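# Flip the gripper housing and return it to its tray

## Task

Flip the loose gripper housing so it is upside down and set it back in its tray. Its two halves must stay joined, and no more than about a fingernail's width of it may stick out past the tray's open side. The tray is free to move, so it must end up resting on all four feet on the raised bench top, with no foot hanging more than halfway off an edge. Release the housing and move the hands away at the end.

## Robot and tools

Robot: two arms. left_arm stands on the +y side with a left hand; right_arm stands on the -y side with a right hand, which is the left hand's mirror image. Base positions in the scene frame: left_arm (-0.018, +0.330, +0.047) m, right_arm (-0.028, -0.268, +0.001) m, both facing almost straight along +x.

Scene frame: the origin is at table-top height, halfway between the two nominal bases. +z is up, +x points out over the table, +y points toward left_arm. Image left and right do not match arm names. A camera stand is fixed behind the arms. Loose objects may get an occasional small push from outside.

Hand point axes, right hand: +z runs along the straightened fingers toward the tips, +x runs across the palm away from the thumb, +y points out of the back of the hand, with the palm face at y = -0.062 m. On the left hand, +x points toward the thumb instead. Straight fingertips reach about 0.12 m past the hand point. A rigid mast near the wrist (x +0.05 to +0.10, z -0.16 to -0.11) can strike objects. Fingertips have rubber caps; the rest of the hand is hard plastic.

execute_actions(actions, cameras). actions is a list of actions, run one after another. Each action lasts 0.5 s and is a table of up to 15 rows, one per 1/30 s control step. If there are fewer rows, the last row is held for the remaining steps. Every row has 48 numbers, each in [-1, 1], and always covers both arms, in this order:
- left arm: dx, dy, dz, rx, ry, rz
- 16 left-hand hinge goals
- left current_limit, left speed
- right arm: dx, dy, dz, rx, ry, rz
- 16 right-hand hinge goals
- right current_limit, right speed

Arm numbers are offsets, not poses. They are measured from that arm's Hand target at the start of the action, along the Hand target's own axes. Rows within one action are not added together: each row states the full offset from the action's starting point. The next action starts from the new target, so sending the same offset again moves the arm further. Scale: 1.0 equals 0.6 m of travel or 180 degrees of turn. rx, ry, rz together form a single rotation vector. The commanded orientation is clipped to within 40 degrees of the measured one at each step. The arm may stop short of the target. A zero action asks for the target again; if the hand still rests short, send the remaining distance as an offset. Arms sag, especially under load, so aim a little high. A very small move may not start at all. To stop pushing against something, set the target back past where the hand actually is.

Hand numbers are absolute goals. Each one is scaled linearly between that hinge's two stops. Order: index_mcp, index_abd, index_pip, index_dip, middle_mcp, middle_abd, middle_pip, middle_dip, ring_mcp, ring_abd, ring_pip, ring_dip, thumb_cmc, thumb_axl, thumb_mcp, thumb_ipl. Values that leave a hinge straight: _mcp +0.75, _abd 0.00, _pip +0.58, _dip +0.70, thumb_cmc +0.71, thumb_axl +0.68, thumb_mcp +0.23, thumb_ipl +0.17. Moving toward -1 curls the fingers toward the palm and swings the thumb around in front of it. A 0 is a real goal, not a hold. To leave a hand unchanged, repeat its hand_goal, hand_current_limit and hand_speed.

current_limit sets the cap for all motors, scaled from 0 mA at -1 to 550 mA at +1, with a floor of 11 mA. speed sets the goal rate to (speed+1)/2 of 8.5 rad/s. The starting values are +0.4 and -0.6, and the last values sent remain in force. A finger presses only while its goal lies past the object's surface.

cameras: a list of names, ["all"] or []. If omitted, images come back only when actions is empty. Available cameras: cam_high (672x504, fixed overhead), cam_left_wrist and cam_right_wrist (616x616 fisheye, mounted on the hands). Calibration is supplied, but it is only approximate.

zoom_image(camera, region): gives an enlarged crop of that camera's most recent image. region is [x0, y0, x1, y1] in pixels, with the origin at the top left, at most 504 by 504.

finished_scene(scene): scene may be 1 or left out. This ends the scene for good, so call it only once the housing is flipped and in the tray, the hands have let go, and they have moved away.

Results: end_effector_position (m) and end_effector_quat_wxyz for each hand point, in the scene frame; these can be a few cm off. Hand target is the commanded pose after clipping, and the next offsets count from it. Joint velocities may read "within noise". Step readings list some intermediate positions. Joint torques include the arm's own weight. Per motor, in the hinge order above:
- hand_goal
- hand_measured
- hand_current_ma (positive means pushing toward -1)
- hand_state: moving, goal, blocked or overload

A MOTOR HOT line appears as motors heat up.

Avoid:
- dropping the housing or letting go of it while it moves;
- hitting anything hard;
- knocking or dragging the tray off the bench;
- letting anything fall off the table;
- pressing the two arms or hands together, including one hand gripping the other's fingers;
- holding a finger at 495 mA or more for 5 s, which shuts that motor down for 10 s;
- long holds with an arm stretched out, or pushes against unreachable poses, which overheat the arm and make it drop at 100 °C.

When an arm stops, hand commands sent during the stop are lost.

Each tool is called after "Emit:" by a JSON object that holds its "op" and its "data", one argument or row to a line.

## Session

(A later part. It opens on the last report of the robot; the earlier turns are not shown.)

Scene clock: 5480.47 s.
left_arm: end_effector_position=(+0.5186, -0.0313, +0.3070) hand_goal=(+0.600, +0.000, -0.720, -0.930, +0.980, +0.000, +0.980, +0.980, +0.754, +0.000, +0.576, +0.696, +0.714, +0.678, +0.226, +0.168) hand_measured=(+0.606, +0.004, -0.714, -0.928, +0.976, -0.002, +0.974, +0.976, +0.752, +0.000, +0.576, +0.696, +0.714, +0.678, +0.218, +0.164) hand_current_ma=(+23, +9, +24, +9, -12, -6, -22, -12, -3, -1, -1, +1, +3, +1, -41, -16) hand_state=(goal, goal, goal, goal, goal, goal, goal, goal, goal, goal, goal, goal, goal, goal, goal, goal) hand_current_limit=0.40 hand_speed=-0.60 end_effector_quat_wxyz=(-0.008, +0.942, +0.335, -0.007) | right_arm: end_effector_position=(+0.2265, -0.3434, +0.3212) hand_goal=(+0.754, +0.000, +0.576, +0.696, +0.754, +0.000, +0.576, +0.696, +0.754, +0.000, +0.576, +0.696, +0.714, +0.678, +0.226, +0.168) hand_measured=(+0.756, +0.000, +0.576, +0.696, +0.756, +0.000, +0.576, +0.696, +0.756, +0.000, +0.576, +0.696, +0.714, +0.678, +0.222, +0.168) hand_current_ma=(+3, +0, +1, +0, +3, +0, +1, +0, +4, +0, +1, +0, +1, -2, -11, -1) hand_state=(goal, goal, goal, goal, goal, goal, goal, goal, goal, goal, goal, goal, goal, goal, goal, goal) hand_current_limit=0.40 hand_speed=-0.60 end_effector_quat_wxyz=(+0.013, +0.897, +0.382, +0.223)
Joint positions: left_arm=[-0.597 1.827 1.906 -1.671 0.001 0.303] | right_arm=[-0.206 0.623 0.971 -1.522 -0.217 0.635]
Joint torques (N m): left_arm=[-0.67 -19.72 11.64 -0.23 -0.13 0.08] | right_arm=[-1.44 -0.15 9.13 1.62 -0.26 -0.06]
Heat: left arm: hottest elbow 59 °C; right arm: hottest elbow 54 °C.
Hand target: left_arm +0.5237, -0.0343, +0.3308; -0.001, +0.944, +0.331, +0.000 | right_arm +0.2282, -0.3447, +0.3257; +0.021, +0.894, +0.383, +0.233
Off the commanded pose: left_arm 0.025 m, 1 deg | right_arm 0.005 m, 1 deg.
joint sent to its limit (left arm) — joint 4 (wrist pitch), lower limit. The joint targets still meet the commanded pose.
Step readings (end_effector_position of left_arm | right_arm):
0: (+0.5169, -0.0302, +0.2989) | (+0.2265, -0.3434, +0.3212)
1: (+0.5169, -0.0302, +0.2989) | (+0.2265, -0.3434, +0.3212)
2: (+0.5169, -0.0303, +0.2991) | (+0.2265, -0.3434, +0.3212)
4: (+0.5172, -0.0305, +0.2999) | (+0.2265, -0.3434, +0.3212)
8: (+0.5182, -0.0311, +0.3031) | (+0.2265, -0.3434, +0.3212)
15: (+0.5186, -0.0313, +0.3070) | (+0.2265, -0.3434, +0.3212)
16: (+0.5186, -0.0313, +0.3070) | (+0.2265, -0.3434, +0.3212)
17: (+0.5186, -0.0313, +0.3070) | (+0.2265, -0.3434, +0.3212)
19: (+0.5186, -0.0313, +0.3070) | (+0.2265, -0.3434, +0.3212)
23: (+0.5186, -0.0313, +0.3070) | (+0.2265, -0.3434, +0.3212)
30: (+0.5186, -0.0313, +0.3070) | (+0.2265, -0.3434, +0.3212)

Emit:
{"op": "execute_actions", "data": {
  "actions": [
    [[0,0,0.02,0,0,0,0.6,0,-0.72,-0.93,0.98,0,0.98,0.98,0.754,0,0.576,0.696,0.714,0.678,0.226,0.168,0.4,-0.6,0,0,0,0,0,0,0.754,0,0.576,0.696,0.754,0,0.576,0.696,0.754,0,0.576,0.696,0.714,0.678,0.226,0.168,0.4,-0.6]]
  ],
  "cameras": ["cam_high","cam_left_wrist"]
}}

Emit:
{"op": "zoom_image", "data": {
  "camera": "cam_high",
  "region": [310, 260, 370, 310]
}}

Emit:
{"op": "zoom_image", "data": {
  "camera": "cam_left_wrist",
  "region": [310, 180, 380, 250]
}}

Scene clock: 5485.90 s.
left_arm: end_effector_position=(+0.5186, -0.0313, +0.3070) hand_goal=(+0.600, +0.000, -0.720, -0.930, +0.980, +0.000, +0.980, +0.980, +0.754, +0.000, +0.576, +0.696, +0.714, +0.678, +0.226, +0.168) hand_measured=(+0.606, +0.004, -0.714, -0.928, +0.976, -0.002, +0.974, +0.976, +0.752, +0.000, +0.576, +0.696, +0.714, +0.678, +0.218, +0.164) hand_current_ma=(+23, +9, +24, +9, -12, -6, -22, -12, -3, -1, -1, +1, +3, +1, -41, -16) hand_state=(goal, goal, goal, goal, goal, goal, goal, goal, goal, goal, goal, goal, goal, goal, goal, goal) hand_current_limit=0.40 hand_speed=-0.60 end_effector_quat_wxyz=(-0.008, +0.942, +0.335, -0.007) | right_arm: end_effector_position=(+0.2265, -0.3434, +0.3212) hand_goal=(+0.754, +0.000, +0.576, +0.696, +0.754, +0.000, +0.576, +0.696, +0.754, +0.000, +0.576, +0.696, +0.714, +0.678, +0.226, +0.168) hand_measured=(+0.756, +0.000, +0.576, +0.696, +0.756, +0.000, +0.576, +0.696, +0.756, +0.000, +0.576, +0.696, +0.714, +0.678, +0.222, +0.168) hand_current_ma=(+3, +0, +1, +0, +3, +0, +1, +0, +4, +0, +1, +0, +1, -2, -11, -1) hand_state=(goal, goal, goal, goal, goal, goal, goal, goal, goal, goal, goal, goal, goal, goal, goal, goal) hand_current_limit=0.40 hand_speed=-0.60 end_effector_quat_wxyz=(+0.013, +0.897, +0.382, +0.223)
Joint positions: left_arm=[-0.597 1.827 1.906 -1.671 0.001 0.303] | right_arm=[-0.206 0.623 0.971 -1.522 -0.217 0.635]
Joint torques (N m): left_arm=[-1.26 -17.85 11.19 0.02 -0.14 0.15] | right_arm=[-1.55 -0.15 9.2 1.63 -0.26 -0.07]
Heat: left arm: hottest elbow 58 °C; right arm: hottest elbow 54 °C.
Hand target: left_arm +0.5237, -0.0343, +0.3188; -0.001, +0.944, +0.331, +0.000 | right_arm +0.2282, -0.3447, +0.3257; +0.021, +0.894, +0.383, +0.233
Off the commanded pose: left_arm 0.013 m, 1 deg | right_arm 0.005 m, 1 deg.
joint sent to its limit (left arm) — joint 4 (wrist pitch), lower limit. The joint targets still meet the commanded pose.
Step readings (end_effector_position of left_arm | right_arm):
0: (+0.5186, -0.0313, +0.3070) | (+0.2265, -0.3434, +0.3212)
1: (+0.5186, -0.0313, +0.3070) | (+0.2265, -0.3434, +0.3212)
2: (+0.5186, -0.0313, +0.3070) | (+0.2265, -0.3434, +0.3212)
4: (+0.5186, -0.0313, +0.3070) | (+0.2265, -0.3434, +0.3212)
8: (+0.5186, -0.0313, +0.3070) | (+0.2265, -0.3434, +0.3212)
15: (+0.5186, -0.0313, +0.3070) | (+0.2265, -0.3434, +0.3212)
camera_calibration:
cam_left_wrist: T_world_to_cam=[[-0.996876, 0.0364806, 0.0700534, 0.459149], [0.0771818, 0.638274, 0.765931, -0.307155], [-0.0167717, 0.768945, -0.639095, 0.351631], [0, 0, 0, 1]] pos_world=[0.487319, -0.0910858, 0.42782]
Images, in order (width x height): cam_high 672x504, cam_left_wrist 616x616.

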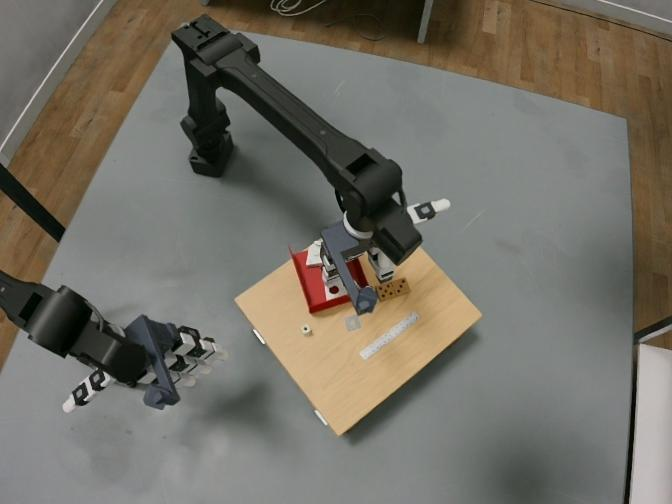

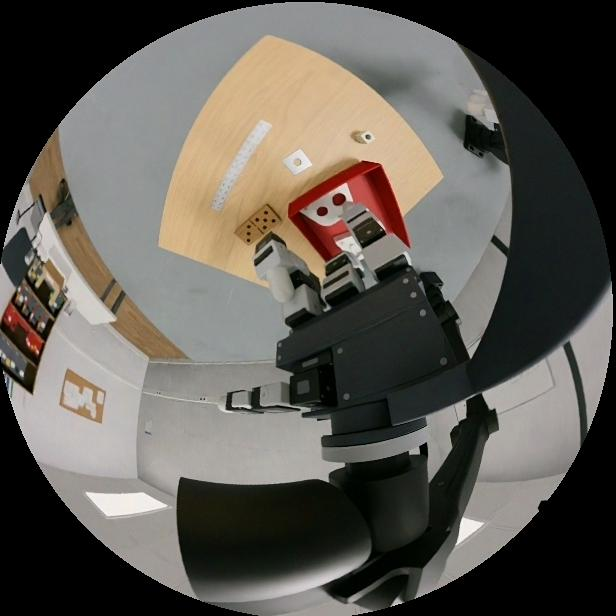

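Scaled by 8.400 from the camera's 672x504 image, which has a finer 960x720 frame.

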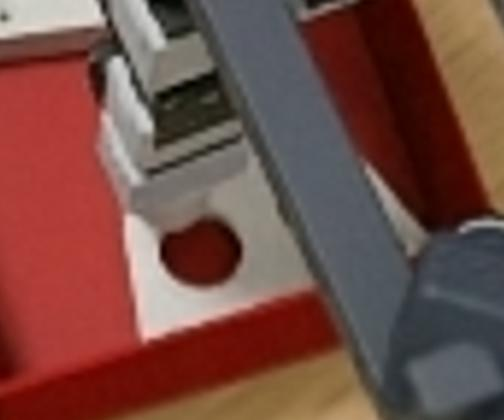

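Scaled by 7.200 from the camera's 616x616 image, which has a finer 880x880 frame.

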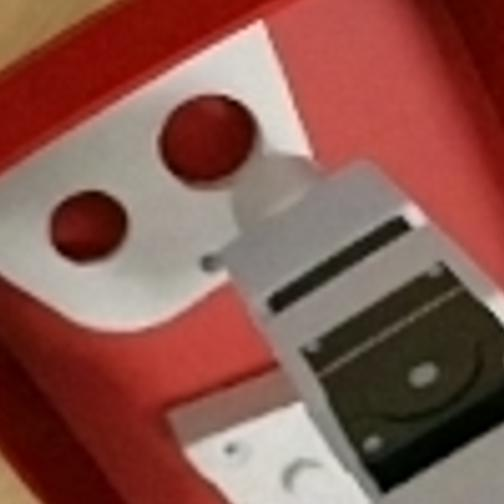

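Emit:
{"op": "execute_actions", "data": {
  "actions": [
    [[0.0013,0.0065,0.01,0,0,0,0.6,0,-0.72,-0.93,0.98,0,0.98,0.98,0.754,0,0.576,0.696,0.714,0.678,0.226,0.168,0.4,-0.6,0,0,0,0,0,0,0.754,0,0.576,0.696,0.754,0,0.576,0.696,0.754,0,0.576,0.696,0.714,0.678,0.226,0.168,0.4,-0.6]]
  ]
}}

Scene clock: 5493.63 s.
left_arm: end_effector_position=(+0.5186, -0.0313, +0.3070) hand_goal=(+0.600, +0.000, -0.720, -0.930, +0.980, +0.000, +0.980, +0.980, +0.754, +0.000, +0.576, +0.696, +0.714, +0.678, +0.226, +0.168) hand_measured=(+0.606, +0.004, -0.714, -0.928, +0.976, -0.002, +0.974, +0.976, +0.752, +0.000, +0.576, +0.696, +0.714, +0.678, +0.218, +0.164) hand_current_ma=(+23, +9, +24, +9, -12, -6, -22, -12, -3, -1, -1, +1, +3, +1, -41, -16) hand_state=(goal, goal, goal, goal, goal, goal, goal, goal, goal, goal, goal, goal, goal, goal, goal, goal) hand_current_limit=0.40 hand_speed=-0.60 end_effector_quat_wxyz=(-0.008, +0.942, +0.335, -0.007) | right_arm: end_effector_position=(+0.2265, -0.3434, +0.3212) hand_goal=(+0.754, +0.000, +0.576, +0.696, +0.754, +0.000, +0.576, +0.696, +0.754, +0.000, +0.576, +0.696, +0.714, +0.678, +0.226, +0.168) hand_measured=(+0.756, +0.000, +0.576, +0.696, +0.756, +0.000, +0.576, +0.696, +0.756, +0.000, +0.576, +0.696, +0.714, +0.678, +0.222, +0.168) hand_current_ma=(+3, +0, +1, +0, +3, +0, +1, +0, +4, +0, +1, +0, +1, -2, -11, -1) hand_state=(goal, goal, goal, goal, goal, goal, goal, goal, goal, goal, goal, goal, goal, goal, goal, goal) hand_current_limit=0.40 hand_speed=-0.60 end_effector_quat_wxyz=(+0.013, +0.897, +0.382, +0.223)
Joint positions: left_arm=[-0.597 1.827 1.906 -1.671 0.001 0.303] | right_arm=[-0.206 0.623 0.971 -1.522 -0.217 0.635]
Joint torques (N m): left_arm=[-1.26 -17.2 11.11 0.4 -0.12 0.1] | right_arm=[-1.32 -0.26 9.18 1.63 -0.26 -0.05]
Heat: left arm: hottest elbow 58 °C; right arm: hottest elbow 54 °C.
Hand target: left_arm +0.5267, -0.0368, +0.3128; -0.001, +0.944, +0.331, +0.000 | right_arm +0.2282, -0.3447, +0.3257; +0.021, +0.894, +0.383, +0.233
Off the commanded pose: left_arm 0.011 m, 1 deg | right_arm 0.005 m, 1 deg.
Step readings (end_effector_position of left_arm | right_arm):
0: (+0.5186, -0.0313, +0.3070) | (+0.2265, -0.3434, +0.3212)
1: (+0.5186, -0.0313, +0.3070) | (+0.2265, -0.3434, +0.3212)
2: (+0.5186, -0.0313, +0.3070) | (+0.2265, -0.3434, +0.3212)
4: (+0.5186, -0.0313, +0.3070) | (+0.2265, -0.3434, +0.3212)
8: (+0.5186, -0.0313, +0.3070) | (+0.2265, -0.3434, +0.3212)
15: (+0.5186, -0.0313, +0.3070) | (+0.2265, -0.3434, +0.3212)

Emit:
{"op": "execute_actions", "data": {
  "actions": [
    [[0.0006,0.0033,0.008,0,0,0,0.6,0,-0.72,-0.93,0.98,0,0.98,0.98,0.754,0,0.576,0.696,0.714,0.678,0.226,0.168,0.4,-0.6,0,0,0,0,0,0,0.754,0,0.576,0.696,0.754,0,0.576,0.696,0.754,0,0.576,0.696,0.714,0.678,0.226,0.168,0.4,-0.6]],
    [[0.0006,0.0033,0.005,0,0,0,0.6,0,-0.72,-0.93,0.98,0,0.98,0.98,0.754,0,0.576,0.696,0.714,0.678,0.226,0.168,0.4,-0.6,0,0,0,0,0,0,0.754,0,0.576,0.696,0.754,0,0.576,0.696,0.754,0,0.576,0.696,0.714,0.678,0.226,0.168,0.4,-0.6]]
  ],
  "cameras": ["cam_high","cam_left_wrist"]
}}

Emit:
{"op": "zoom_image", "data": {
  "camera": "cam_high",
  "region": [310, 260, 370, 310]
}}

Emit:
{"op": "zoom_image", "data": {
  "camera": "cam_left_wrist",
  "region": [310, 180, 380, 250]
}}

Scene clock: 5500.10 s.
left_arm: end_effector_position=(+0.5213, -0.0331, +0.3045) hand_goal=(+0.600, +0.000, -0.720, -0.930, +0.980, +0.000, +0.980, +0.980, +0.754, +0.000, +0.576, +0.696, +0.714, +0.678, +0.226, +0.168) hand_measured=(+0.606, +0.004, -0.714, -0.928, +0.976, -0.002, +0.974, +0.976, +0.752, +0.000, +0.576, +0.696, +0.714, +0.678, +0.218, +0.164) hand_current_ma=(+23, +9, +24, +9, -12, -6, -22, -12, -3, -1, -1, +1, +3, +1, -41, -16) hand_state=(goal, goal, goal, goal, goal, goal, goal, goal, goal, goal, goal, goal, goal, goal, goal, goal) hand_current_limit=0.40 hand_speed=-0.60 end_effector_quat_wxyz=(-0.006, +0.942, +0.335, -0.005) | right_arm: end_effector_position=(+0.2265, -0.3434, +0.3212) hand_goal=(+0.754, +0.000, +0.576, +0.696, +0.754, +0.000, +0.576, +0.696, +0.754, +0.000, +0.576, +0.696, +0.714, +0.678, +0.226, +0.168) hand_measured=(+0.756, +0.000, +0.576, +0.696, +0.756, +0.000, +0.576, +0.696, +0.756, +0.000, +0.576, +0.696, +0.714, +0.678, +0.222, +0.168) hand_current_ma=(+3, +0, +1, +0, +3, +0, +1, +0, +4, +0, +1, +0, +1, -2, -11, -1) hand_state=(goal, goal, goal, goal, goal, goal, goal, goal, goal, goal, goal, goal, goal, goal, goal, goal) hand_current_limit=0.40 hand_speed=-0.60 end_effector_quat_wxyz=(+0.013, +0.897, +0.382, +0.223)
Joint positions: left_arm=[-0.597 1.833 1.906 -1.661 0.001 0.303] | right_arm=[-0.206 0.623 0.971 -1.522 -0.217 0.635]
Joint torques (N m): left_arm=[-1.2 -16.91 10.58 0.75 -0.17 0.12] | right_arm=[-1.38 -0.32 9.13 1.63 -0.25 -0.09]
Heat: left arm: hottest elbow 57 °C; right arm: hottest elbow 54 °C.
Hand target: left_arm +0.5298, -0.0395, +0.3052; -0.001, +0.944, +0.331, +0.000 | right_arm +0.2282, -0.3447, +0.3257; +0.021, +0.894, +0.383, +0.233
Off the commanded pose: left_arm 0.011 m, 1 deg | right_arm 0.005 m, 1 deg.
Step readings (end_effector_position of left_arm | right_arm):
0: (+0.5186, -0.0313, +0.3070) | (+0.2265, -0.3434, +0.3212)
1: (+0.5186, -0.0313, +0.3070) | (+0.2265, -0.3434, +0.3212)
2: (+0.5186, -0.0313, +0.3070) | (+0.2265, -0.3434, +0.3212)
4: (+0.5186, -0.0314, +0.3070) | (+0.2265, -0.3434, +0.3212)
8: (+0.5193, -0.0318, +0.3073) | (+0.2265, -0.3434, +0.3212)
15: (+0.5195, -0.0320, +0.3073) | (+0.2265, -0.3434, +0.3212)
16: (+0.5195, -0.0320, +0.3073) | (+0.2265, -0.3434, +0.3212)
17: (+0.5196, -0.0320, +0.3074) | (+0.2265, -0.3434, +0.3212)
19: (+0.5200, -0.0323, +0.3073) | (+0.2265, -0.3434, +0.3212)
23: (+0.5208, -0.0328, +0.3063) | (+0.2265, -0.3434, +0.3212)
30: (+0.5213, -0.0331, +0.3045) | (+0.2265, -0.3434, +0.3212)
camera_calibration:
cam_left_wrist: T_world_to_cam=[[-0.997157, 0.0366645, 0.0658354, 0.463515], [0.0740195, 0.640393, 0.764472, -0.302226], [-0.0141316, 0.767171, -0.641286, 0.350688], [0, 0, 0, 1]] pos_world=[0.489524, -0.0924891, 0.425419]
Images, in order (width x height): cam_high 672x504, cam_left_wrist 616x616.

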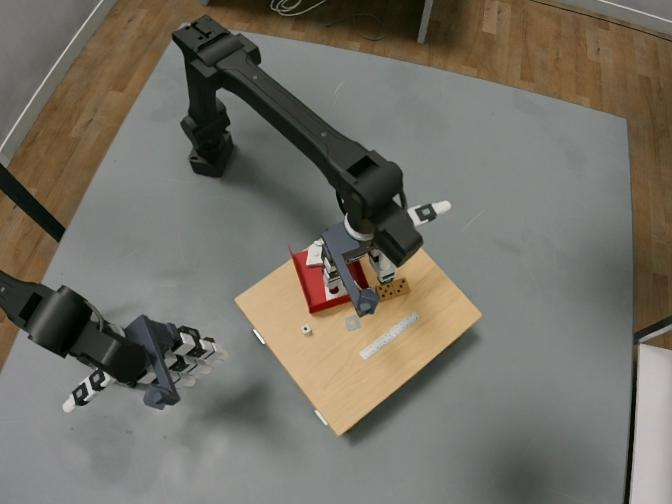

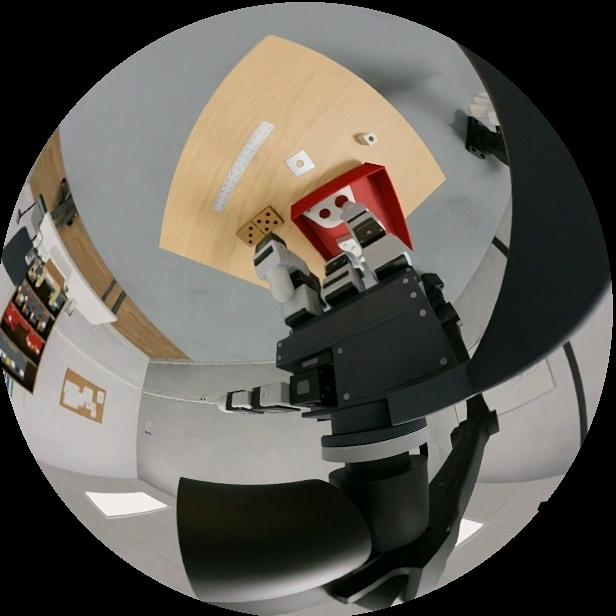

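Scaled by 8.400 from the camera's 672x504 image, which has a finer 960x720 frame.

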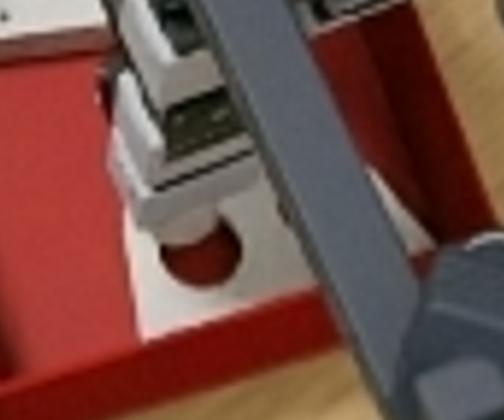

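Scaled by 7.200 from the camera's 616x616 image, which has a finer 880x880 frame.

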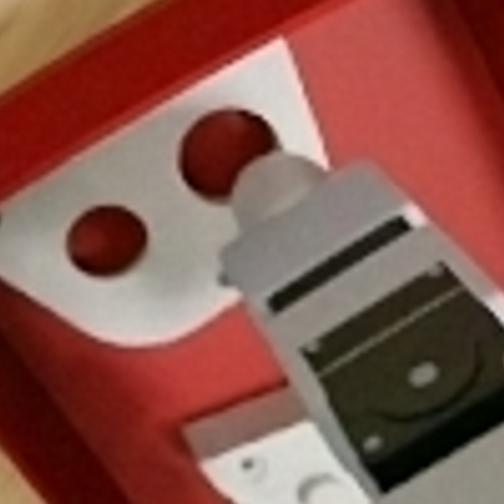

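Emit:
{"op": "execute_actions", "data": {
  "actions": [
    [[-0.0012,-0.0075,0.008,0,0,0,0.6,0,-0.72,-0.93,0.98,0,0.98,0.98,0.754,0,0.576,0.696,0.714,0.678,0.226,0.168,0.4,-0.6,0,0,0,0,0,0,0.754,0,0.576,0.696,0.754,0,0.576,0.696,0.754,0,0.576,0.696,0.714,0.678,0.226,0.168,0.4,-0.6]]
  ],
  "cameras": ["cam_high","cam_left_wrist"]
}}

Emit:
{"op": "zoom_image", "data": {
  "camera": "cam_high",
  "region": [310, 260, 370, 310]
}}

Emit:
{"op": "zoom_image", "data": {
  "camera": "cam_left_wrist",
  "region": [310, 180, 380, 250]
}}

Scene clock: 5510.30 s.
left_arm: end_effector_position=(+0.5237, -0.0348, +0.3031) hand_goal=(+0.600, +0.000, -0.720, -0.930, +0.980, +0.000, +0.980, +0.980, +0.754, +0.000, +0.576, +0.696, +0.714, +0.678, +0.226, +0.168) hand_measured=(+0.606, +0.004, -0.714, -0.928, +0.976, -0.002, +0.974, +0.976, +0.752, +0.000, +0.576, +0.696, +0.714, +0.678, +0.218, +0.164) hand_current_ma=(+23, +9, +24, +9, -12, -6, -22, -12, -3, -1, -1, +1, +3, +1, -41, -16) hand_state=(goal, goal, goal, goal, goal, goal, goal, goal, goal, goal, goal, goal, goal, goal, goal, goal) hand_current_limit=0.40 hand_speed=-0.60 end_effector_quat_wxyz=(-0.002, +0.942, +0.335, -0.002) | right_arm: end_effector_position=(+0.2265, -0.3434, +0.3212) hand_goal=(+0.754, +0.000, +0.576, +0.696, +0.754, +0.000, +0.576, +0.696, +0.754, +0.000, +0.576, +0.696, +0.714, +0.678, +0.226, +0.168) hand_measured=(+0.756, +0.000, +0.576, +0.696, +0.756, +0.000, +0.576, +0.696, +0.756, +0.000, +0.576, +0.696, +0.714, +0.678, +0.222, +0.168) hand_current_ma=(+3, +0, +1, +0, +3, +0, +1, +0, +4, +0, +1, +0, +1, -2, -11, -1) hand_state=(goal, goal, goal, goal, goal, goal, goal, goal, goal, goal, goal, goal, goal, goal, goal, goal) hand_current_limit=0.40 hand_speed=-0.60 end_effector_quat_wxyz=(+0.013, +0.897, +0.382, +0.223)
Joint positions: left_arm=[-0.597 1.833 1.9 -1.644 0.001 0.303] | right_arm=[-0.206 0.623 0.971 -1.522 -0.217 0.635]
Joint torques (N m): left_arm=[-0.26 -17.32 8.7 0.61 -0.1 0.15] | right_arm=[-1.32 -0.21 9.2 1.63 -0.26 -0.09]
Heat: left arm: hottest elbow 57 °C; right arm: hottest elbow 54 °C.
Hand target: left_arm +0.5264, -0.0364, +0.3004; -0.001, +0.944, +0.331, +0.000 | right_arm +0.2282, -0.3447, +0.3257; +0.021, +0.894, +0.383, +0.233
Off the commanded pose: left_arm 0.004 m, 1 deg | right_arm 0.005 m, 1 deg.
Step readings (end_effector_position of left_arm | right_arm):
0: (+0.5213, -0.0331, +0.3045) | (+0.2265, -0.3434, +0.3212)
1: (+0.5213, -0.0331, +0.3045) | (+0.2265, -0.3434, +0.3212)
2: (+0.5216, -0.0334, +0.3046) | (+0.2265, -0.3434, +0.3212)
4: (+0.5228, -0.0341, +0.3051) | (+0.2265, -0.3434, +0.3212)
8: (+0.5243, -0.0352, +0.3053) | (+0.2265, -0.3434, +0.3212)
15: (+0.5237, -0.0348, +0.3031) | (+0.2265, -0.3434, +0.3212)
camera_calibration:
cam_left_wrist: T_world_to_cam=[[-0.997719, 0.037092, 0.056392, 0.469269], [0.0670048, 0.645018, 0.761224, -0.295417], [-0.00813847, 0.763267, -0.646032, 0.349209], [0, 0, 0, 1]] pos_world=[0.490835, -0.0933962, 0.424016]
Images, in order (width x height): cam_high 672x504, cam_left_wrist 616x616.

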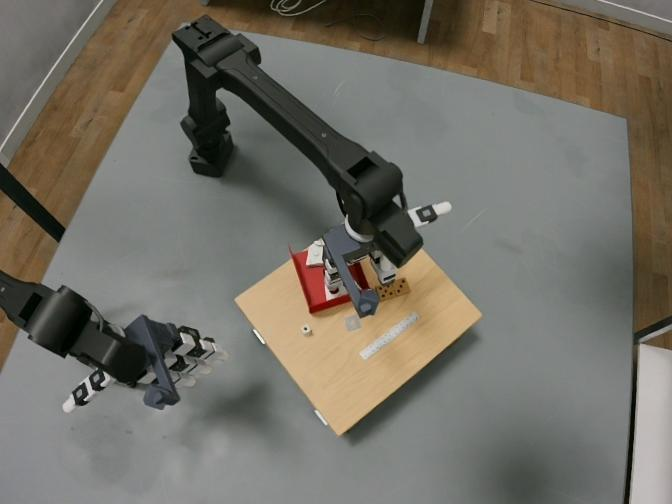

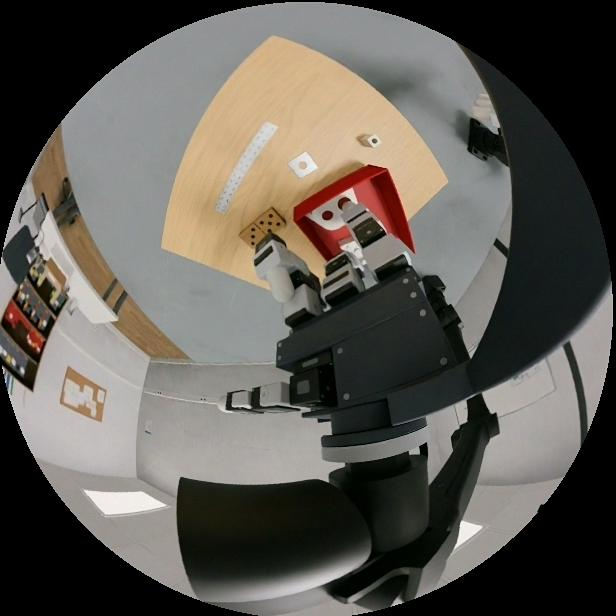

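Scaled by 8.400 from the camera's 672x504 image, which has a finer 960x720 frame.

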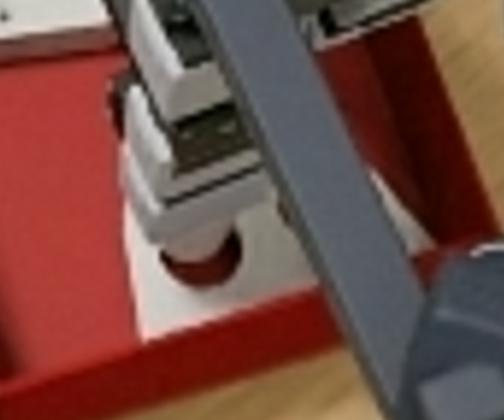

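Scaled by 7.200 from the camera's 616x616 image, which has a finer 880x880 frame.

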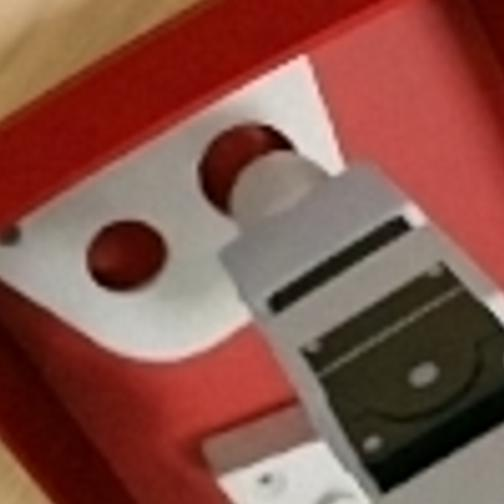

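Emit:
{"op": "execute_actions", "data": {
  "actions": [
    [[-0.0029,-0.0044,0.0165,0,0,0,0.6,0,-0.72,-0.93,0.98,0,0.98,0.98,0.754,0,0.576,0.696,0.714,0.678,0.226,0.168,0.4,-0.6,0,0,0,0,0,0,0.754,0,0.576,0.696,0.754,0,0.576,0.696,0.754,0,0.576,0.696,0.714,0.678,0.226,0.168,0.4,-0.6]]
  ],
  "cameras": ["cam_high","cam_left_wrist"]
}}

Emit:
{"op": "zoom_image", "data": {
  "camera": "cam_high",
  "region": [310, 260, 370, 310]
}}

Emit:
{"op": "zoom_image", "data": {
  "camera": "cam_left_wrist",
  "region": [310, 180, 380, 250]
}}

Scene clock: 5522.60 s.
left_arm: end_effector_position=(+0.5226, -0.0341, +0.2893) hand_goal=(+0.600, +0.000, -0.720, -0.930, +0.980, +0.000, +0.980, +0.980, +0.754, +0.000, +0.576, +0.696, +0.714, +0.678, +0.226, +0.168) hand_measured=(+0.606, +0.004, -0.714, -0.928, +0.976, -0.002, +0.974, +0.976, +0.750, +0.002, +0.574, +0.696, +0.714, +0.678, +0.218, +0.164) hand_current_ma=(+23, +9, +24, +9, -12, -6, -22, -12, -10, +7, -5, +0, +3, +1, -41, -16) hand_state=(goal, goal, goal, goal, goal, goal, goal, goal, goal, goal, goal, goal, goal, goal, goal, goal) hand_current_limit=0.40 hand_speed=-0.60 end_effector_quat_wxyz=(-0.004, +0.942, +0.335, -0.004) | right_arm: end_effector_position=(+0.2265, -0.3434, +0.3212) hand_goal=(+0.754, +0.000, +0.576, +0.696, +0.754, +0.000, +0.576, +0.696, +0.754, +0.000, +0.576, +0.696, +0.714, +0.678, +0.226, +0.168) hand_measured=(+0.756, +0.000, +0.576, +0.696, +0.756, +0.000, +0.576, +0.696, +0.756, +0.000, +0.576, +0.696, +0.714, +0.678, +0.222, +0.168) hand_current_ma=(+3, +0, +1, +0, +3, +0, +1, +0, +4, +0, +1, +0, +1, -2, -11, -1) hand_state=(goal, goal, goal, goal, goal, goal, goal, goal, goal, goal, goal, goal, goal, goal, goal, goal) hand_current_limit=0.40 hand_speed=-0.60 end_effector_quat_wxyz=(+0.013, +0.897, +0.382, +0.223)
Joint positions: left_arm=[-0.597 1.831 1.863 -1.614 0.002 0.303] | right_arm=[-0.206 0.623 0.971 -1.522 -0.217 0.635]
Joint torques (N m): left_arm=[-1.26 -18.43 8.39 0.79 -0.21 0.15] | right_arm=[-1.03 -0.21 9.16 1.62 -0.23 -0.06]
Heat: left arm: hottest elbow 57 °C; right arm: hottest elbow 54 °C.
Hand target: left_arm +0.5234, -0.0354, +0.2905; -0.001, +0.944, +0.331, +0.000 | right_arm +0.2282, -0.3447, +0.3257; +0.021, +0.894, +0.383, +0.233
Off the commanded pose: left_arm 0.002 m, 1 deg | right_arm 0.005 m, 1 deg.
Step readings (end_effector_position of left_arm | right_arm):
0: (+0.5237, -0.0348, +0.3031) | (+0.2265, -0.3434, +0.3212)
1: (+0.5238, -0.0348, +0.3030) | (+0.2265, -0.3434, +0.3212)
2: (+0.5239, -0.0349, +0.3018) | (+0.2265, -0.3434, +0.3212)
4: (+0.5242, -0.0351, +0.2982) | (+0.2265, -0.3434, +0.3212)
8: (+0.5222, -0.0338, +0.2886) | (+0.2265, -0.3434, +0.3212)
15: (+0.5226, -0.0341, +0.2893) | (+0.2265, -0.3434, +0.3212)
camera_calibration:
cam_left_wrist: T_world_to_cam=[[-0.997429, 0.0368683, 0.0614579, 0.467283], [0.0707578, 0.642847, 0.76272, -0.287808], [-0.0113878, 0.765107, -0.643802, 0.340973], [0, 0, 0, 1]] pos_world=[0.490329, -0.0930929, 0.410318]
Images, in order (width x height): cam_high 672x504, cam_left_wrist 616x616.

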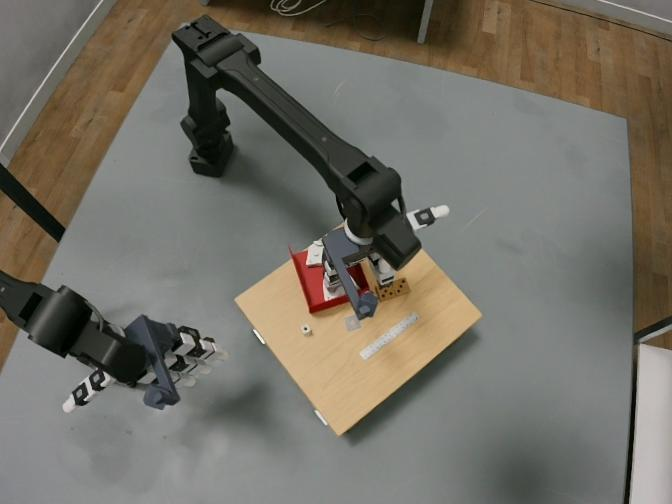

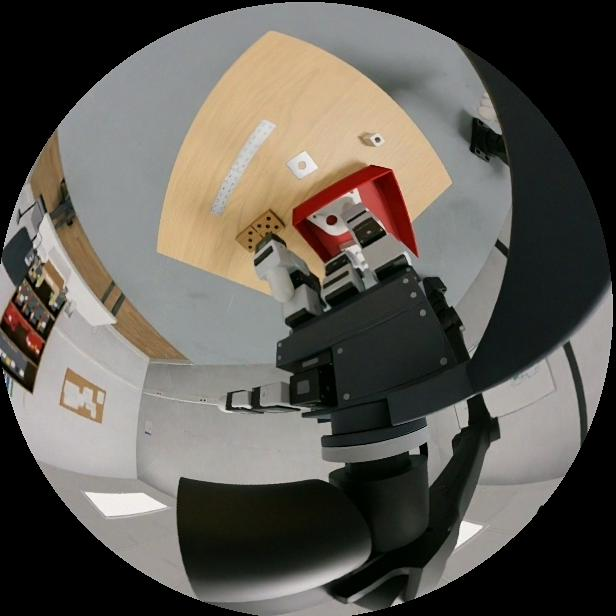

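Scaled by 8.400 from the camera's 672x504 image, which has a finer 960x720 frame.

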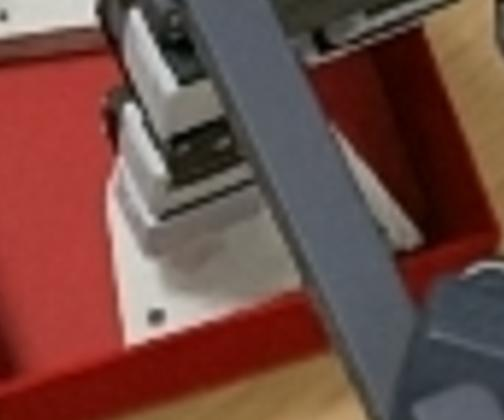

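Scaled by 7.200 from the camera's 616x616 image, which has a finer 880x880 frame.

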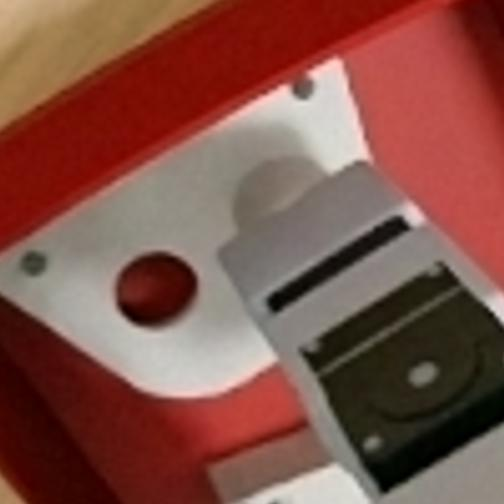

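Emit:
{"op": "execute_actions", "data": {
  "actions": [
    [[0,0,0.02,0,0,0,0.6,0,-0.72,-0.93,0.98,0,0.98,0.98,0.754,0,0.576,0.696,0.714,0.678,0.226,0.168,0.4,-0.6,0,0,0,0,0,0,0.754,0,0.576,0.696,0.754,0,0.576,0.696,0.754,0,0.576,0.696,0.714,0.678,0.226,0.168,0.4,-0.6]],
    [[0,0,0.015,0,0,0,0.6,0,-0.72,-0.93,0.98,0,0.98,0.98,0.754,0,0.576,0.696,0.714,0.678,0.226,0.168,0.4,-0.6,0,0,0,0,0,0,0.754,0,0.576,0.696,0.754,0,0.576,0.696,0.754,0,0.576,0.696,0.714,0.678,0.226,0.168,0.4,-0.6]]
  ],
  "cameras": ["cam_high"]
}}

Emit:
{"op": "zoom_image", "data": {
  "camera": "cam_high",
  "region": [310, 260, 370, 310]
}}

Scene clock: 5529.53 s.
left_arm: end_effector_position=(+0.5220, -0.0340, +0.2903) hand_goal=(+0.600, +0.000, -0.720, -0.930, +0.980, +0.000, +0.980, +0.980, +0.754, +0.000, +0.576, +0.696, +0.714, +0.678, +0.226, +0.168) hand_measured=(+0.606, +0.004, -0.714, -0.928, +0.976, -0.002, +0.974, +0.976, +0.764, -0.002, +0.584, +0.698, +0.714, +0.678, +0.218, +0.164) hand_current_ma=(+23, +9, +24, +9, -12, -6, -22, -12, +43, -7, +26, +8, +3, +1, -41, -16) hand_state=(goal, goal, goal, goal, goal, goal, goal, goal, goal, goal, goal, goal, goal, goal, goal, goal) hand_current_limit=0.40 hand_speed=-0.60 end_effector_quat_wxyz=(+0.009, +0.942, +0.335, +0.005) | right_arm: end_effector_position=(+0.2265, -0.3434, +0.3212) hand_goal=(+0.754, +0.000, +0.576, +0.696, +0.754, +0.000, +0.576, +0.696, +0.754, +0.000, +0.576, +0.696, +0.714, +0.678, +0.226, +0.168) hand_measured=(+0.756, +0.000, +0.576, +0.696, +0.756, +0.000, +0.576, +0.696, +0.756, +0.000, +0.576, +0.696, +0.714, +0.678, +0.222, +0.168) hand_current_ma=(+3, +0, +1, +0, +3, +0, +1, +0, +4, +0, +1, +0, +1, -2, -11, -1) hand_state=(goal, goal, goal, goal, goal, goal, goal, goal, goal, goal, goal, goal, goal, goal, goal, goal) hand_current_limit=0.40 hand_speed=-0.60 end_effector_quat_wxyz=(+0.013, +0.897, +0.382, +0.223)
Joint positions: left_arm=[-0.597 1.806 1.823 -1.566 0.003 0.303] | right_arm=[-0.206 0.623 0.971 -1.522 -0.217 0.635]
Joint torques (N m): left_arm=[-1.32 -16.62 6.99 0.94 -0.19 0.14] | right_arm=[-1.26 -0.03 9.14 1.58 -0.25 -0.05]
Heat: left arm: hottest elbow 57 °C; right arm: hottest elbow 54 °C.
Hand target: left_arm +0.5234, -0.0354, +0.2696; -0.001, +0.944, +0.331, +0.000 | right_arm +0.2282, -0.3447, +0.3257; +0.021, +0.894, +0.383, +0.233
Off the commanded pose: left_arm 0.021 m, 1 deg | right_arm 0.005 m, 1 deg.
Step readings (end_effector_position of left_arm | right_arm):
0: (+0.5226, -0.0341, +0.2893) | (+0.2265, -0.3434, +0.3212)
1: (+0.5227, -0.0342, +0.2892) | (+0.2265, -0.3434, +0.3212)
2: (+0.5228, -0.0342, +0.2884) | (+0.2265, -0.3434, +0.3212)
4: (+0.5229, -0.0344, +0.2887) | (+0.2265, -0.3434, +0.3212)
8: (+0.5224, -0.0341, +0.2894) | (+0.2265, -0.3434, +0.3212)
15: (+0.5226, -0.0342, +0.2897) | (+0.2265, -0.3434, +0.3212)
16: (+0.5227, -0.0342, +0.2896) | (+0.2265, -0.3434, +0.3212)
17: (+0.5227, -0.0343, +0.2893) | (+0.2265, -0.3434, +0.3212)
19: (+0.5225, -0.0343, +0.2897) | (+0.2265, -0.3434, +0.3212)
23: (+0.5219, -0.0339, +0.2901) | (+0.2265, -0.3434, +0.3212)
30: (+0.5220, -0.0340, +0.2903) | (+0.2265, -0.3434, +0.3212)
Images, in order (width x height): cam_high 672x504.

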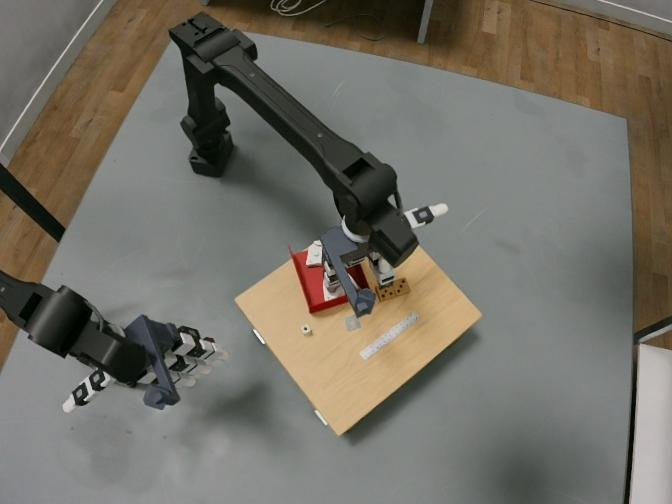

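Scaled by 8.400 from the camera's 672x504 image, which has a finer 960x720 frame.

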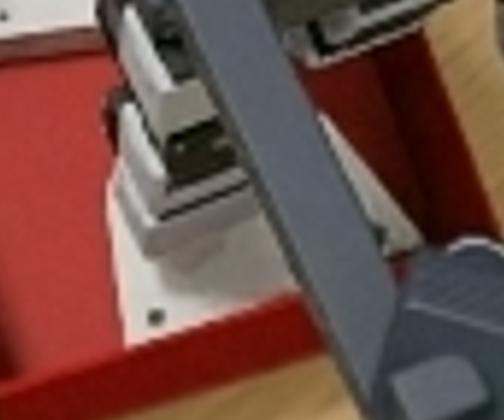

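Emit:
{"op": "execute_actions", "data": {
  "actions": [
    [[0,0,-0.04,0,0,0,0.6,0,-0.72,-0.93,0.98,0,0.98,0.98,0.754,0,0.576,0.696,0.714,0.678,0.226,0.168,0.4,-0.6,0,0,0,0,0,0,0.754,0,0.576,0.696,0.754,0,0.576,0.696,0.754,0,0.576,0.696,0.714,0.678,0.226,0.168,0.4,-0.6]],
    [[0.002,0.01,-0.04,0,0,0,0.6,0,-0.72,-0.93,0.98,0,0.98,0.98,0.754,0,0.576,0.696,0.714,0.678,0.226,0.168,0.4,-0.6,0,0,0,0,0,0,0.754,0,0.576,0.696,0.754,0,0.576,0.696,0.754,0,0.576,0.696,0.714,0.678,0.226,0.168,0.4,-0.6]],
    [[0.002,0.005,-0.04,0,0,0,0.6,0,-0.72,-0.93,0.98,0,0.98,0.98,0.754,0,0.576,0.696,0.714,0.678,0.226,0.168,0.4,-0.6,0,0,0,0,0,0,0.754,0,0.576,0.696,0.754,0,0.576,0.696,0.754,0,0.576,0.696,0.714,0.678,0.226,0.168,0.4,-0.6]]
  ],
  "cameras": ["cam_high","cam_left_wrist"]
}}

Emit:
{"op": "zoom_image", "data": {
  "camera": "cam_high",
  "region": [290, 230, 370, 310]
}}

Emit:
{"op": "zoom_image", "data": {
  "camera": "cam_left_wrist",
  "region": [280, 150, 400, 270]
}}

Scene clock: 5540.87 s.
left_arm: end_effector_position=(+0.5231, -0.0345, +0.3222) hand_goal=(+0.600, +0.000, -0.720, -0.930, +0.980, +0.000, +0.980, +0.980, +0.754, +0.000, +0.576, +0.696, +0.714, +0.678, +0.226, +0.168) hand_measured=(+0.606, +0.004, -0.714, -0.928, +0.976, -0.002, +0.974, +0.976, +0.748, +0.004, +0.572, +0.694, +0.714, +0.678, +0.218, +0.164) hand_current_ma=(+20, +9, +24, +9, -14, -6, -22, -12, -21, +10, -12, -9, +3, +1, -41, -16) hand_state=(goal, goal, goal, goal, goal, goal, goal, goal, goal, goal, goal, goal, goal, goal, goal, goal) hand_current_limit=0.40 hand_speed=-0.60 end_effector_quat_wxyz=(+0.005, +0.942, +0.335, +0.002) | right_arm: end_effector_position=(+0.2265, -0.3434, +0.3212) hand_goal=(+0.754, +0.000, +0.576, +0.696, +0.754, +0.000, +0.576, +0.696, +0.754, +0.000, +0.576, +0.696, +0.714, +0.678, +0.226, +0.168) hand_measured=(+0.756, +0.000, +0.576, +0.696, +0.756, +0.000, +0.576, +0.696, +0.756, +0.000, +0.576, +0.696, +0.714, +0.678, +0.222, +0.168) hand_current_ma=(+3, +0, +1, +0, +3, +0, +1, +0, +4, +0, +1, +0, +1, -2, -11, -1) hand_state=(goal, goal, goal, goal, goal, goal, goal, goal, goal, goal, goal, goal, goal, goal, goal, goal) hand_current_limit=0.40 hand_speed=-0.60 end_effector_quat_wxyz=(+0.013, +0.897, +0.382, +0.223)
Joint positions: left_arm=[-0.597 1.824 1.935 -1.671 0.002 0.303] | right_arm=[-0.206 0.623 0.971 -1.522 -0.217 0.635]
Joint torques (N m): left_arm=[-1.2 -17.73 12.75 0.03 -0.12 0.09] | right_arm=[-1.32 -0.5 9.16 1.7 -0.26 -0.07]
Heat: left arm: hottest elbow 56 °C; right arm: hottest elbow 54 °C.
Hand target: left_arm +0.5309, -0.0410, +0.3416; -0.001, +0.944, +0.331, +0.000 | right_arm +0.2282, -0.3447, +0.3257; +0.021, +0.894, +0.383, +0.233
Off the commanded pose: left_arm 0.022 m, 1 deg | right_arm 0.005 m, 1 deg.
joint sent to its limit (left arm) — joint 4 (wrist pitch), lower limit. The joint targets are off in orientation, not in position.
Step readings (end_effector_position of left_arm | right_arm):
0: (+0.5220, -0.0340, +0.2903) | (+0.2265, -0.3434, +0.3212)
1: (+0.5220, -0.0340, +0.2903) | (+0.2265, -0.3434, +0.3212)
2: (+0.5219, -0.0340, +0.2903) | (+0.2265, -0.3434, +0.3212)
4: (+0.5206, -0.0331, +0.2900) | (+0.2265, -0.3434, +0.3212)
8: (+0.5181, -0.0315, +0.2898) | (+0.2265, -0.3434, +0.3212)
15: (+0.5168, -0.0306, +0.2894) | (+0.2265, -0.3434, +0.3212)
16: (+0.5168, -0.0306, +0.2898) | (+0.2265, -0.3434, +0.3212)
17: (+0.5166, -0.0304, +0.2909) | (+0.2265, -0.3434, +0.3212)
19: (+0.5157, -0.0297, +0.2927) | (+0.2265, -0.3434, +0.3212)
23: (+0.5178, -0.0310, +0.3008) | (+0.2265, -0.3434, +0.3212)
30: (+0.5189, -0.0317, +0.3098) | (+0.2265, -0.3434, +0.3212)
31: (+0.5189, -0.0317, +0.3099) | (+0.2265, -0.3434, +0.3212)
32: (+0.5189, -0.0317, +0.3102) | (+0.2265, -0.3434, +0.3212)
34: (+0.5194, -0.0321, +0.3121) | (+0.2265, -0.3434, +0.3212)
38: (+0.5219, -0.0337, +0.3188) | (+0.2265, -0.3434, +0.3212)
45: (+0.5231, -0.0345, +0.3222) | (+0.2265, -0.3434, +0.3212)
camera_calibration:
cam_left_wrist: T_world_to_cam=[[-0.998339, 0.0374564, 0.0437773, 0.471977], [0.0576141, 0.651893, 0.756119, -0.303377], [-0.00021666, 0.757385, -0.652969, 0.35926], [0, 0, 0, 1]] pos_world=[0.488749, -0.092007, 0.443312]
Images, in order (width x height): cam_high 672x504, cam_left_wrist 616x616.

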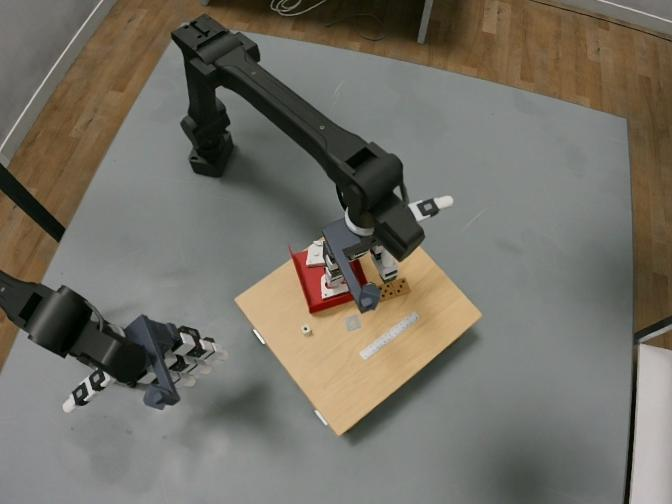

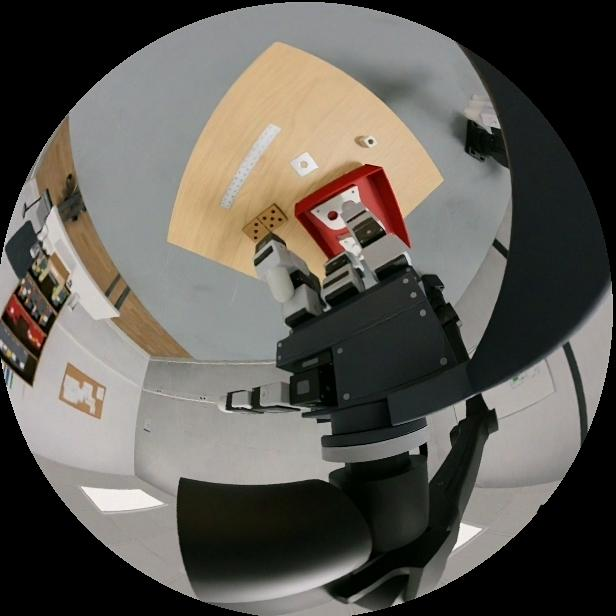

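Scaled by 6.300 from the camera's 672x504 image, which has a finer 960x720 frame.

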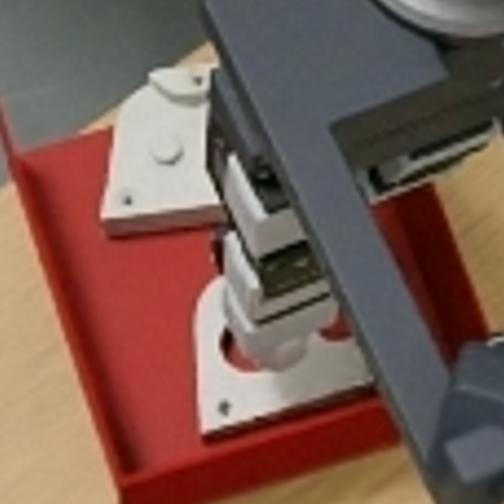

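Scaled by 4.200 from the camera's 616x616 image, which has a finer 880x880 frame.

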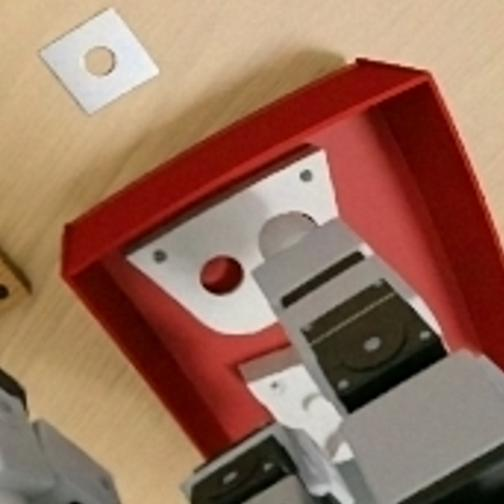

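Emit:
{"op": "execute_actions", "data": {
  "actions": [
    [[0,0,-0.07,0,0,0,0.6,0,-0.72,-0.93,0.98,0,0.98,0.98,0.754,0,0.576,0.696,0.714,0.678,0.226,0.168,0.4,-0.6,0,0,0,0,0,0,0.754,0,0.576,0.696,0.754,0,0.576,0.696,0.754,0,0.576,0.696,0.714,0.678,0.226,0.168,0.4,-0.6]],
    [[0,0,-0.05,0,0,0.036,0.6,0,-0.72,-0.93,0.754,0,0.576,0.696,0.98,0,0.98,0.98,0.714,0.678,0.226,0.168,0.4,-0.6,0,0,0,0,0,0,0.754,0,0.576,0.696,0.754,0,0.576,0.696,0.754,0,0.576,0.696,0.714,0.678,0.226,0.168,0.4,-0.6]],
    [[0,0,0,0,0,0,0.6,0,-0.72,-0.93,0.754,0,0.576,0.696,0.98,0,0.98,0.98,0.714,0.678,0.226,0.168,0.4,-0.6,0,0,0,0,0,0,0.754,0,0.576,0.696,0.754,0,0.576,0.696,0.754,0,0.576,0.696,0.714,0.678,0.226,0.168,0.4,-0.6]]
  ],
  "cameras": ["cam_high","cam_left_wrist"]
}}

Emit:
{"op": "zoom_image", "data": {
  "camera": "cam_high",
  "region": [270, 200, 390, 330]
}}

Emit:
{"op": "zoom_image", "data": {
  "camera": "cam_left_wrist",
  "region": [280, 130, 440, 290]
}}

Scene clock: 5685.53 s.
left_arm: end_effector_position=(+0.5260, -0.0412, +0.3818) hand_goal=(+0.600, +0.000, -0.720, -0.930, +0.754, +0.000, +0.576, +0.696, +0.980, +0.000, +0.980, +0.980, +0.714, +0.678, +0.226, +0.168) hand_measured=(+0.606, +0.004, -0.714, -0.928, +0.756, -0.002, +0.580, +0.700, +0.970, +0.004, +0.972, +0.976, +0.714, +0.678, +0.218, +0.164) hand_current_ma=(+20, +9, +24, +9, +3, -6, +10, +10, -40, +9, -25, -11, +3, +1, -41, -16) hand_state=(goal, goal, goal, goal, goal, goal, goal, goal, goal, goal, goal, goal, goal, goal, goal, goal) hand_current_limit=0.40 hand_speed=-0.60 end_effector_quat_wxyz=(+0.047, +0.957, +0.283, +0.039) | right_arm: end_effector_position=(+0.2265, -0.3434, +0.3212) hand_goal=(+0.754, +0.000, +0.576, +0.696, +0.754, +0.000, +0.576, +0.696, +0.754, +0.000, +0.576, +0.696, +0.714, +0.678, +0.226, +0.168) hand_measured=(+0.756, +0.000, +0.576, +0.696, +0.756, +0.000, +0.576, +0.696, +0.756, +0.000, +0.576, +0.696, +0.714, +0.678, +0.222, +0.168) hand_current_ma=(+3, +0, +1, +0, +3, +0, +1, +0, +4, +0, +1, +0, +1, -2, -11, -1) hand_state=(goal, goal, goal, goal, goal, goal, goal, goal, goal, goal, goal, goal, goal, goal, goal, goal) hand_current_limit=0.40 hand_speed=-0.60 end_effector_quat_wxyz=(+0.013, +0.897, +0.382, +0.223)
Joint positions: left_arm=[-0.587 1.788 2.011 -1.672 0.002 0.42] | right_arm=[-0.206 0.623 0.971 -1.522 -0.217 0.635]
Joint torques (N m): left_arm=[-0.56 -19.37 12.81 0.2 0.05 0.14] | right_arm=[-1.55 -0.26 9.11 1.59 -0.27 -0.06]
Heat: left arm: hottest elbow 63 °C; right arm: hottest elbow 53 °C.
Hand target: left_arm +0.5309, -0.0412, +0.4134; -0.001, +0.961, +0.277, +0.000 | right_arm +0.2282, -0.3447, +0.3257; +0.021, +0.894, +0.383, +0.233
Off the commanded pose: left_arm 0.032 m, 7 deg | right_arm 0.005 m, 1 deg.
joint sent to its limit (left arm) — joint 4 (wrist pitch), lower limit. The joint targets are off in orientation, not in position.
Step readings (end_effector_position of left_arm | right_arm):
0: (+0.5231, -0.0345, +0.3222) | (+0.2265, -0.3434, +0.3212)
1: (+0.5232, -0.0346, +0.3224) | (+0.2265, -0.3434, +0.3212)
2: (+0.5234, -0.0347, +0.3231) | (+0.2265, -0.3434, +0.3212)
4: (+0.5243, -0.0353, +0.3256) | (+0.2265, -0.3434, +0.3212)
8: (+0.5263, -0.0367, +0.3354) | (+0.2265, -0.3434, +0.3212)
15: (+0.5266, -0.0368, +0.3509) | (+0.2265, -0.3434, +0.3212)
16: (+0.5266, -0.0369, +0.3519) | (+0.2265, -0.3434, +0.3212)
17: (+0.5266, -0.0375, +0.3530) | (+0.2265, -0.3434, +0.3212)
19: (+0.5261, -0.0396, +0.3560) | (+0.2265, -0.3434, +0.3212)
23: (+0.5258, -0.0416, +0.3655) | (+0.2265, -0.3434, +0.3212)
30: (+0.5265, -0.0402, +0.3808) | (+0.2265, -0.3434, +0.3212)
31: (+0.5265, -0.0405, +0.3814) | (+0.2265, -0.3434, +0.3212)
32: (+0.5265, -0.0406, +0.3818) | (+0.2265, -0.3434, +0.3212)
34: (+0.5263, -0.0408, +0.3818) | (+0.2265, -0.3434, +0.3212)
38: (+0.5261, -0.0410, +0.3818) | (+0.2265, -0.3434, +0.3212)
45: (+0.5260, -0.0412, +0.3818) | (+0.2265, -0.3434, +0.3212)
camera_calibration:
cam_left_wrist: T_world_to_cam=[[-0.987779, 0.144312, -0.05887, 0.510554], [0.0571127, 0.686591, 0.724797, -0.330542], [0.145017, 0.712577, -0.686443, 0.337752], [0, 0, 0, 1]] pos_world=[0.474213, -0.0874067, 0.501479]
Images, in order (width x height): cam_high 672x504, cam_left_wrist 616x616.

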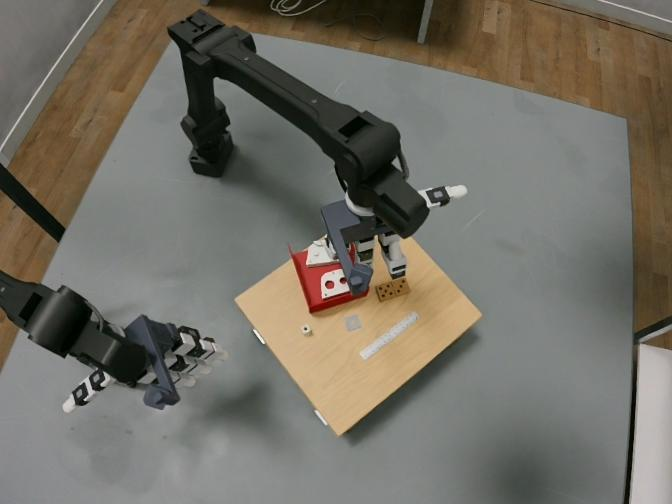

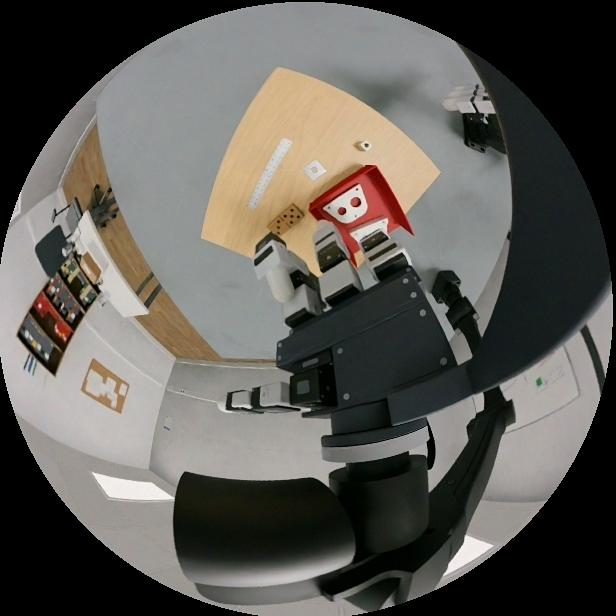

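Scaled by 3.877 from the camera's 672x504 image, which has a finer 960x720 frame.

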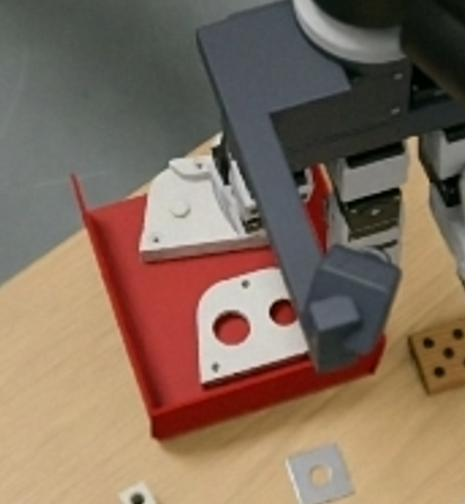

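Scaled by 3.150 from the camera's 616x616 image, which has a finer 880x880 frame.

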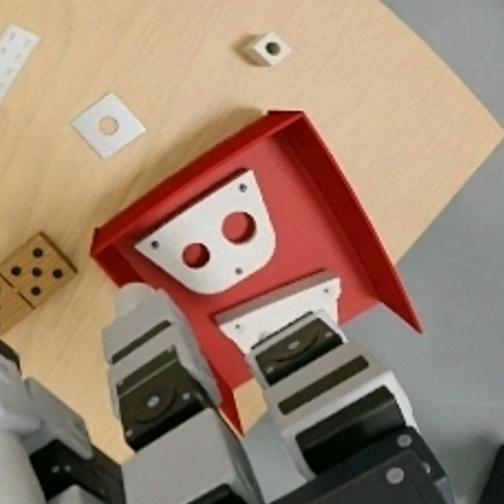

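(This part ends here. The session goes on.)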